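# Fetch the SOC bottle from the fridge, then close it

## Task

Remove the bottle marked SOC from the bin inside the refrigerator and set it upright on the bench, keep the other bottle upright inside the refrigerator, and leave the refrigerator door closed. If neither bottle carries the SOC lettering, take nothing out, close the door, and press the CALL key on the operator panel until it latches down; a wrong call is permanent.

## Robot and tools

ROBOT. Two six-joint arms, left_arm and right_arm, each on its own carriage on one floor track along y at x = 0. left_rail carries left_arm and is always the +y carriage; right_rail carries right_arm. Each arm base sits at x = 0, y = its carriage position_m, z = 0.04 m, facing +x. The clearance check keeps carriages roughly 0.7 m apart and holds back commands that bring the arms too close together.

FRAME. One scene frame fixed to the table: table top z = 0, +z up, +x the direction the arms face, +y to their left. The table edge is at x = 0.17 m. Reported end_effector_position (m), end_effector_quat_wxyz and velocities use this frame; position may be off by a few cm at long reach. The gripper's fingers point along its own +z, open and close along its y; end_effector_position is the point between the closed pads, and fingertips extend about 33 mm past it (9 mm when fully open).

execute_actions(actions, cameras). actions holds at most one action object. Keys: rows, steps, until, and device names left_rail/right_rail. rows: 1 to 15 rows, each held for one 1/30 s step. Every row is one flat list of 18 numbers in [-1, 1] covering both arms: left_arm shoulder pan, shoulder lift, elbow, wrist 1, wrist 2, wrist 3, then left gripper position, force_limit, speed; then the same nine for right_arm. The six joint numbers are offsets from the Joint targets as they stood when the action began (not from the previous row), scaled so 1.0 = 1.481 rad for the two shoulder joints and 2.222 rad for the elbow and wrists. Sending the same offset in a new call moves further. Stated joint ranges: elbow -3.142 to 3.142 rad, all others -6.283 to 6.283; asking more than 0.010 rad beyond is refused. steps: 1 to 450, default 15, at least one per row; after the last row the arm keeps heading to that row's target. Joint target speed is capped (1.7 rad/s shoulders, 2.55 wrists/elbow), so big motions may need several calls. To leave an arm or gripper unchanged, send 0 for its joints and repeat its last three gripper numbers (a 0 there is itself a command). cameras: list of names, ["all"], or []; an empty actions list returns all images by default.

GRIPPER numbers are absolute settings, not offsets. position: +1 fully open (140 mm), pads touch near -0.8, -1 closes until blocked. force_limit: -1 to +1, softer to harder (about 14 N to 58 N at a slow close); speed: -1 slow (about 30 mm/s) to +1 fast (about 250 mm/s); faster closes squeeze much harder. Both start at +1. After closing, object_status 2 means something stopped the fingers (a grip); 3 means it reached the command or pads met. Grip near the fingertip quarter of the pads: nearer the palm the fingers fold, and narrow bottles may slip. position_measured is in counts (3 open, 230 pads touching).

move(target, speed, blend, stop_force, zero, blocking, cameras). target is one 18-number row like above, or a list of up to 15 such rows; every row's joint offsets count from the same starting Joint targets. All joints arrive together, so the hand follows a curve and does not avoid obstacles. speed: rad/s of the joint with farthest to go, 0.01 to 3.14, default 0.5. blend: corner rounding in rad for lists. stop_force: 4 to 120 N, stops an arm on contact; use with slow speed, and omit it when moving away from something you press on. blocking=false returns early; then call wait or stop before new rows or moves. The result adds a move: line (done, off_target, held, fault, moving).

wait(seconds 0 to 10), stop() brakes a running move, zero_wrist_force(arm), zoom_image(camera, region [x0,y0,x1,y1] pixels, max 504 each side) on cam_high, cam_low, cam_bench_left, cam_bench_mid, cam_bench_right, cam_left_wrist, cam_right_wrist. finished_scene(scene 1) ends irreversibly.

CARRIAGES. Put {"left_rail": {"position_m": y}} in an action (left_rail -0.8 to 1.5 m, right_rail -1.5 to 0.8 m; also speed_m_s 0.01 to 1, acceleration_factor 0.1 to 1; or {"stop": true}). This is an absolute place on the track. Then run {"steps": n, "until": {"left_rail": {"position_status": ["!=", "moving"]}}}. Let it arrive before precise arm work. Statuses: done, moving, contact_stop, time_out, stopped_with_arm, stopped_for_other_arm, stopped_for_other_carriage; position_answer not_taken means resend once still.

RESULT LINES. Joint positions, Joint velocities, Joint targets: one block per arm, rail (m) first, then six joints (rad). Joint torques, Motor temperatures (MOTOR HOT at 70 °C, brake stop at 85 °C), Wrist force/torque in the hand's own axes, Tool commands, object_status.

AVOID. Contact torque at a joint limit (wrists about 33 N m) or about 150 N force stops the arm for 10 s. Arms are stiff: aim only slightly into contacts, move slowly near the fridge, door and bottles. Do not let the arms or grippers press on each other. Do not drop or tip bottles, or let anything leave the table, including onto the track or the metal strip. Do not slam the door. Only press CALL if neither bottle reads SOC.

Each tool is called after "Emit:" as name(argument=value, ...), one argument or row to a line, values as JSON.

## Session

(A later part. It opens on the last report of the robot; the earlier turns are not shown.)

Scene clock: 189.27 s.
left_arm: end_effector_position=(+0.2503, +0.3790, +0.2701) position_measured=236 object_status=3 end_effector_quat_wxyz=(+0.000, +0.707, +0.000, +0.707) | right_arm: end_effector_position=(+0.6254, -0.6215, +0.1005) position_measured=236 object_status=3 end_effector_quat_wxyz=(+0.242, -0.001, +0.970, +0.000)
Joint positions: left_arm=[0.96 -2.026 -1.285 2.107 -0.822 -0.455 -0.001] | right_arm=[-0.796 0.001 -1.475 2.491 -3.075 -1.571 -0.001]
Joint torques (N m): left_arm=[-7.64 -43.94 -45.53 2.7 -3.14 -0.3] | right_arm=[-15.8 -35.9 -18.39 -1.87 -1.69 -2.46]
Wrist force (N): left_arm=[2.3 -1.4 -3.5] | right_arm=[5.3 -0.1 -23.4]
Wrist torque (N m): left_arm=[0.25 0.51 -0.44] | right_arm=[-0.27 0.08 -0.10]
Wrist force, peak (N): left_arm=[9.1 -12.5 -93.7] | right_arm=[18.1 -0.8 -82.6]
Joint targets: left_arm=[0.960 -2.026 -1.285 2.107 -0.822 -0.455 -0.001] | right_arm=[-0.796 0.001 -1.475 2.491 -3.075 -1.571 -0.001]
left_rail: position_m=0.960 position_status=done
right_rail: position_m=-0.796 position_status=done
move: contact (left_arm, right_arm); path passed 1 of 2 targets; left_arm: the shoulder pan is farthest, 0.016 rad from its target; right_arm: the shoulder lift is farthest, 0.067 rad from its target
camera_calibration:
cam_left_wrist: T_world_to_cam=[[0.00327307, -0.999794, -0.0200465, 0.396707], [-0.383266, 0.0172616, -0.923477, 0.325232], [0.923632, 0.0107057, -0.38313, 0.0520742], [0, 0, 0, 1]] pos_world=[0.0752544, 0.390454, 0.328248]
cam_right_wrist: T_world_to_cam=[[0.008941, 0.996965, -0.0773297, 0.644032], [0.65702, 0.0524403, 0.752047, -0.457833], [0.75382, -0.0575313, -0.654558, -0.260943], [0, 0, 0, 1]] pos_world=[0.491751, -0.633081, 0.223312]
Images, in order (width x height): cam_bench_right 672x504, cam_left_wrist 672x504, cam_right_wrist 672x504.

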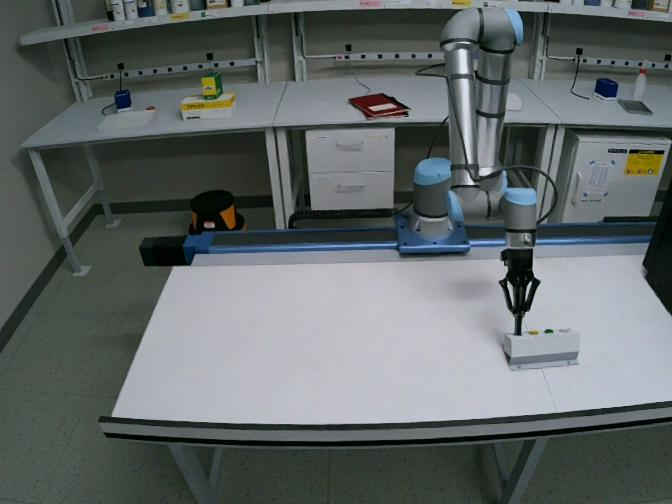

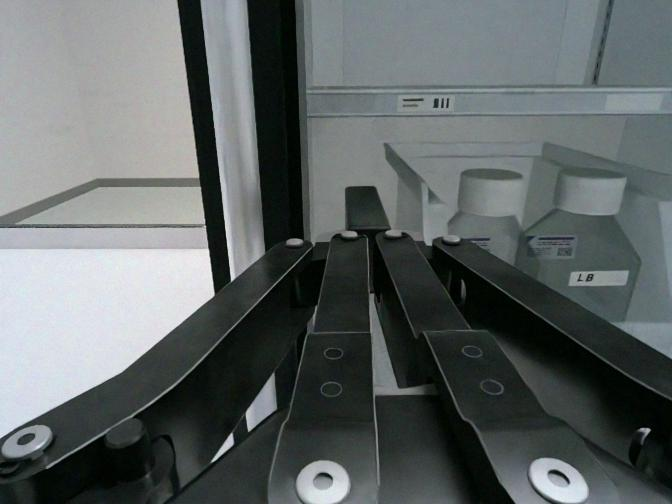

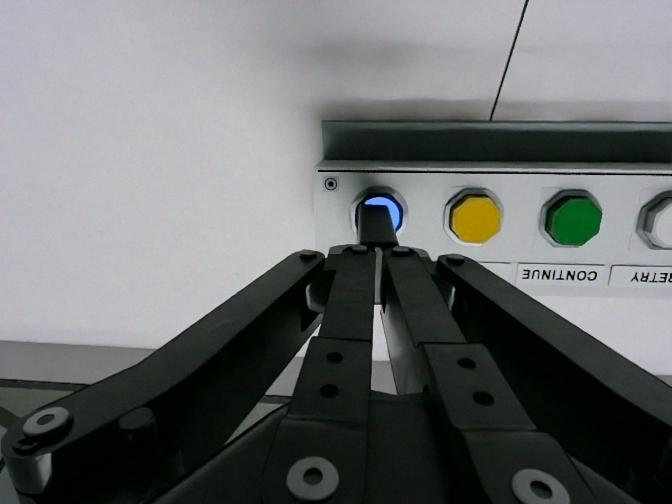

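Emit:
move(
  target=[-0.111,0.024,-0.0216,0.007,-0.074,0,-1,0,1,0,-0.0824,-0.0013,0.0563,0,0,-1,0,1],
  speed=0.2,
  cameras=["cam_right_wrist","cam_left_wrist"],
)

Emit:
zoom_image(
  camera="cam_right_wrist",
  region=[300, 100, 672, 285],
)

Scene clock: 195.47 s.
left_arm: end_effector_position=(+0.1417, +0.3807, +0.2690) position_measured=236 object_status=3 end_effector_quat_wxyz=(-0.001, +0.707, +0.000, +0.708) | right_arm: end_effector_position=(+0.6088, -0.6215, +0.1443) position_measured=236 object_status=3 end_effector_quat_wxyz=(+0.242, -0.001, +0.970, +0.000)
Joint positions: left_arm=[0.96 -2.19 -1.25 2.059 -0.807 -0.619 -0.001] | right_arm=[-0.796 0.001 -1.597 2.488 -2.95 -1.571 -0.001]
Joint torques (N m): left_arm=[-9.17 -49.22 -46.08 4.18 -3.84 -0.6] | right_arm=[-16.62 -40.97 -49.36 -1.58 -1.1 -3.07]
Wrist force (N): left_arm=[-1.3 0.0 -0.2] | right_arm=[-1.1 -1.4 -1.1]
Wrist torque (N m): left_arm=[0.10 0.49 -0.45] | right_arm=[-0.25 0.37 -0.08]
Wrist force, peak (N): left_arm=[2.6 -2.6 -3.5] | right_arm=[4.8 -0.4 -24.0]
Joint targets: left_arm=[0.960 -2.190 -1.250 2.059 -0.807 -0.620 -0.001] | right_arm=[-0.796 0.001 -1.597 2.488 -2.950 -1.571 -0.001]
left_rail: position_m=0.960 position_status=done
right_rail: position_m=-0.796 position_status=done
move: done
camera_calibration:
cam_left_wrist: T_world_to_cam=[[0.00334771, -0.999738, -0.0226403, 0.39947], [-0.38171, 0.0196486, -0.924073, 0.281653], [0.924276, 0.0117356, -0.381544, 0.151053], [0, 0, 0, 1]] pos_world=[-0.0334427, 0.392058, 0.326945]
cam_right_wrist: T_world_to_cam=[[0.00892936, 0.996965, -0.0773323, 0.64758], [0.657127, 0.0524417, 0.751954, -0.480032], [0.753727, -0.0575316, -0.654664, -0.219697], [0, 0, 0, 1]] pos_world=[0.475251, -0.633081, 0.267213]
Images, in order (width x height): cam_left_wrist 672x504, cam_right_wrist 672x504.

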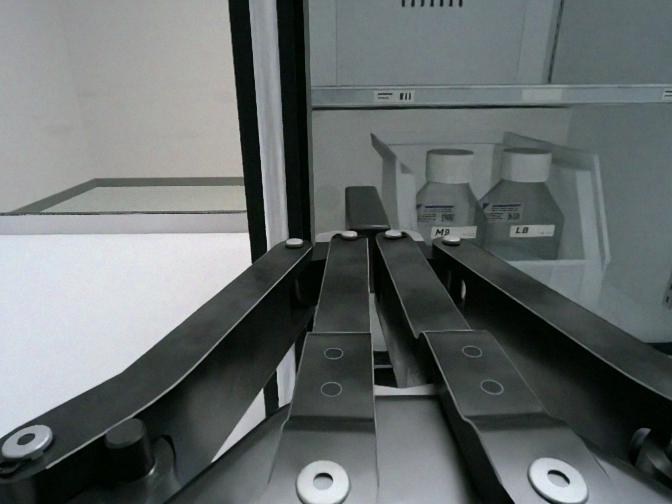

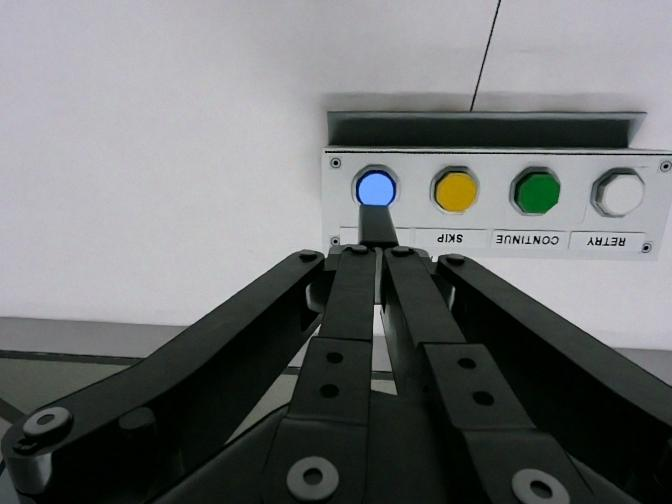

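Scaled by 1.355 from the camera's 672x504 image, which has a finer 960x720 frame.

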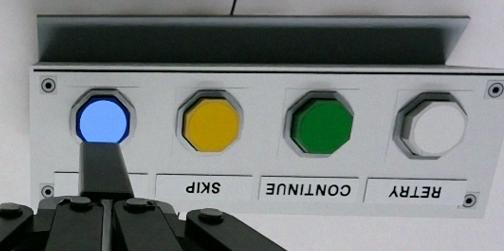

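The CALL key is lit and stays in, and the door is shut.

Emit:
finished_scene(
)

The scene is finished: the task was done.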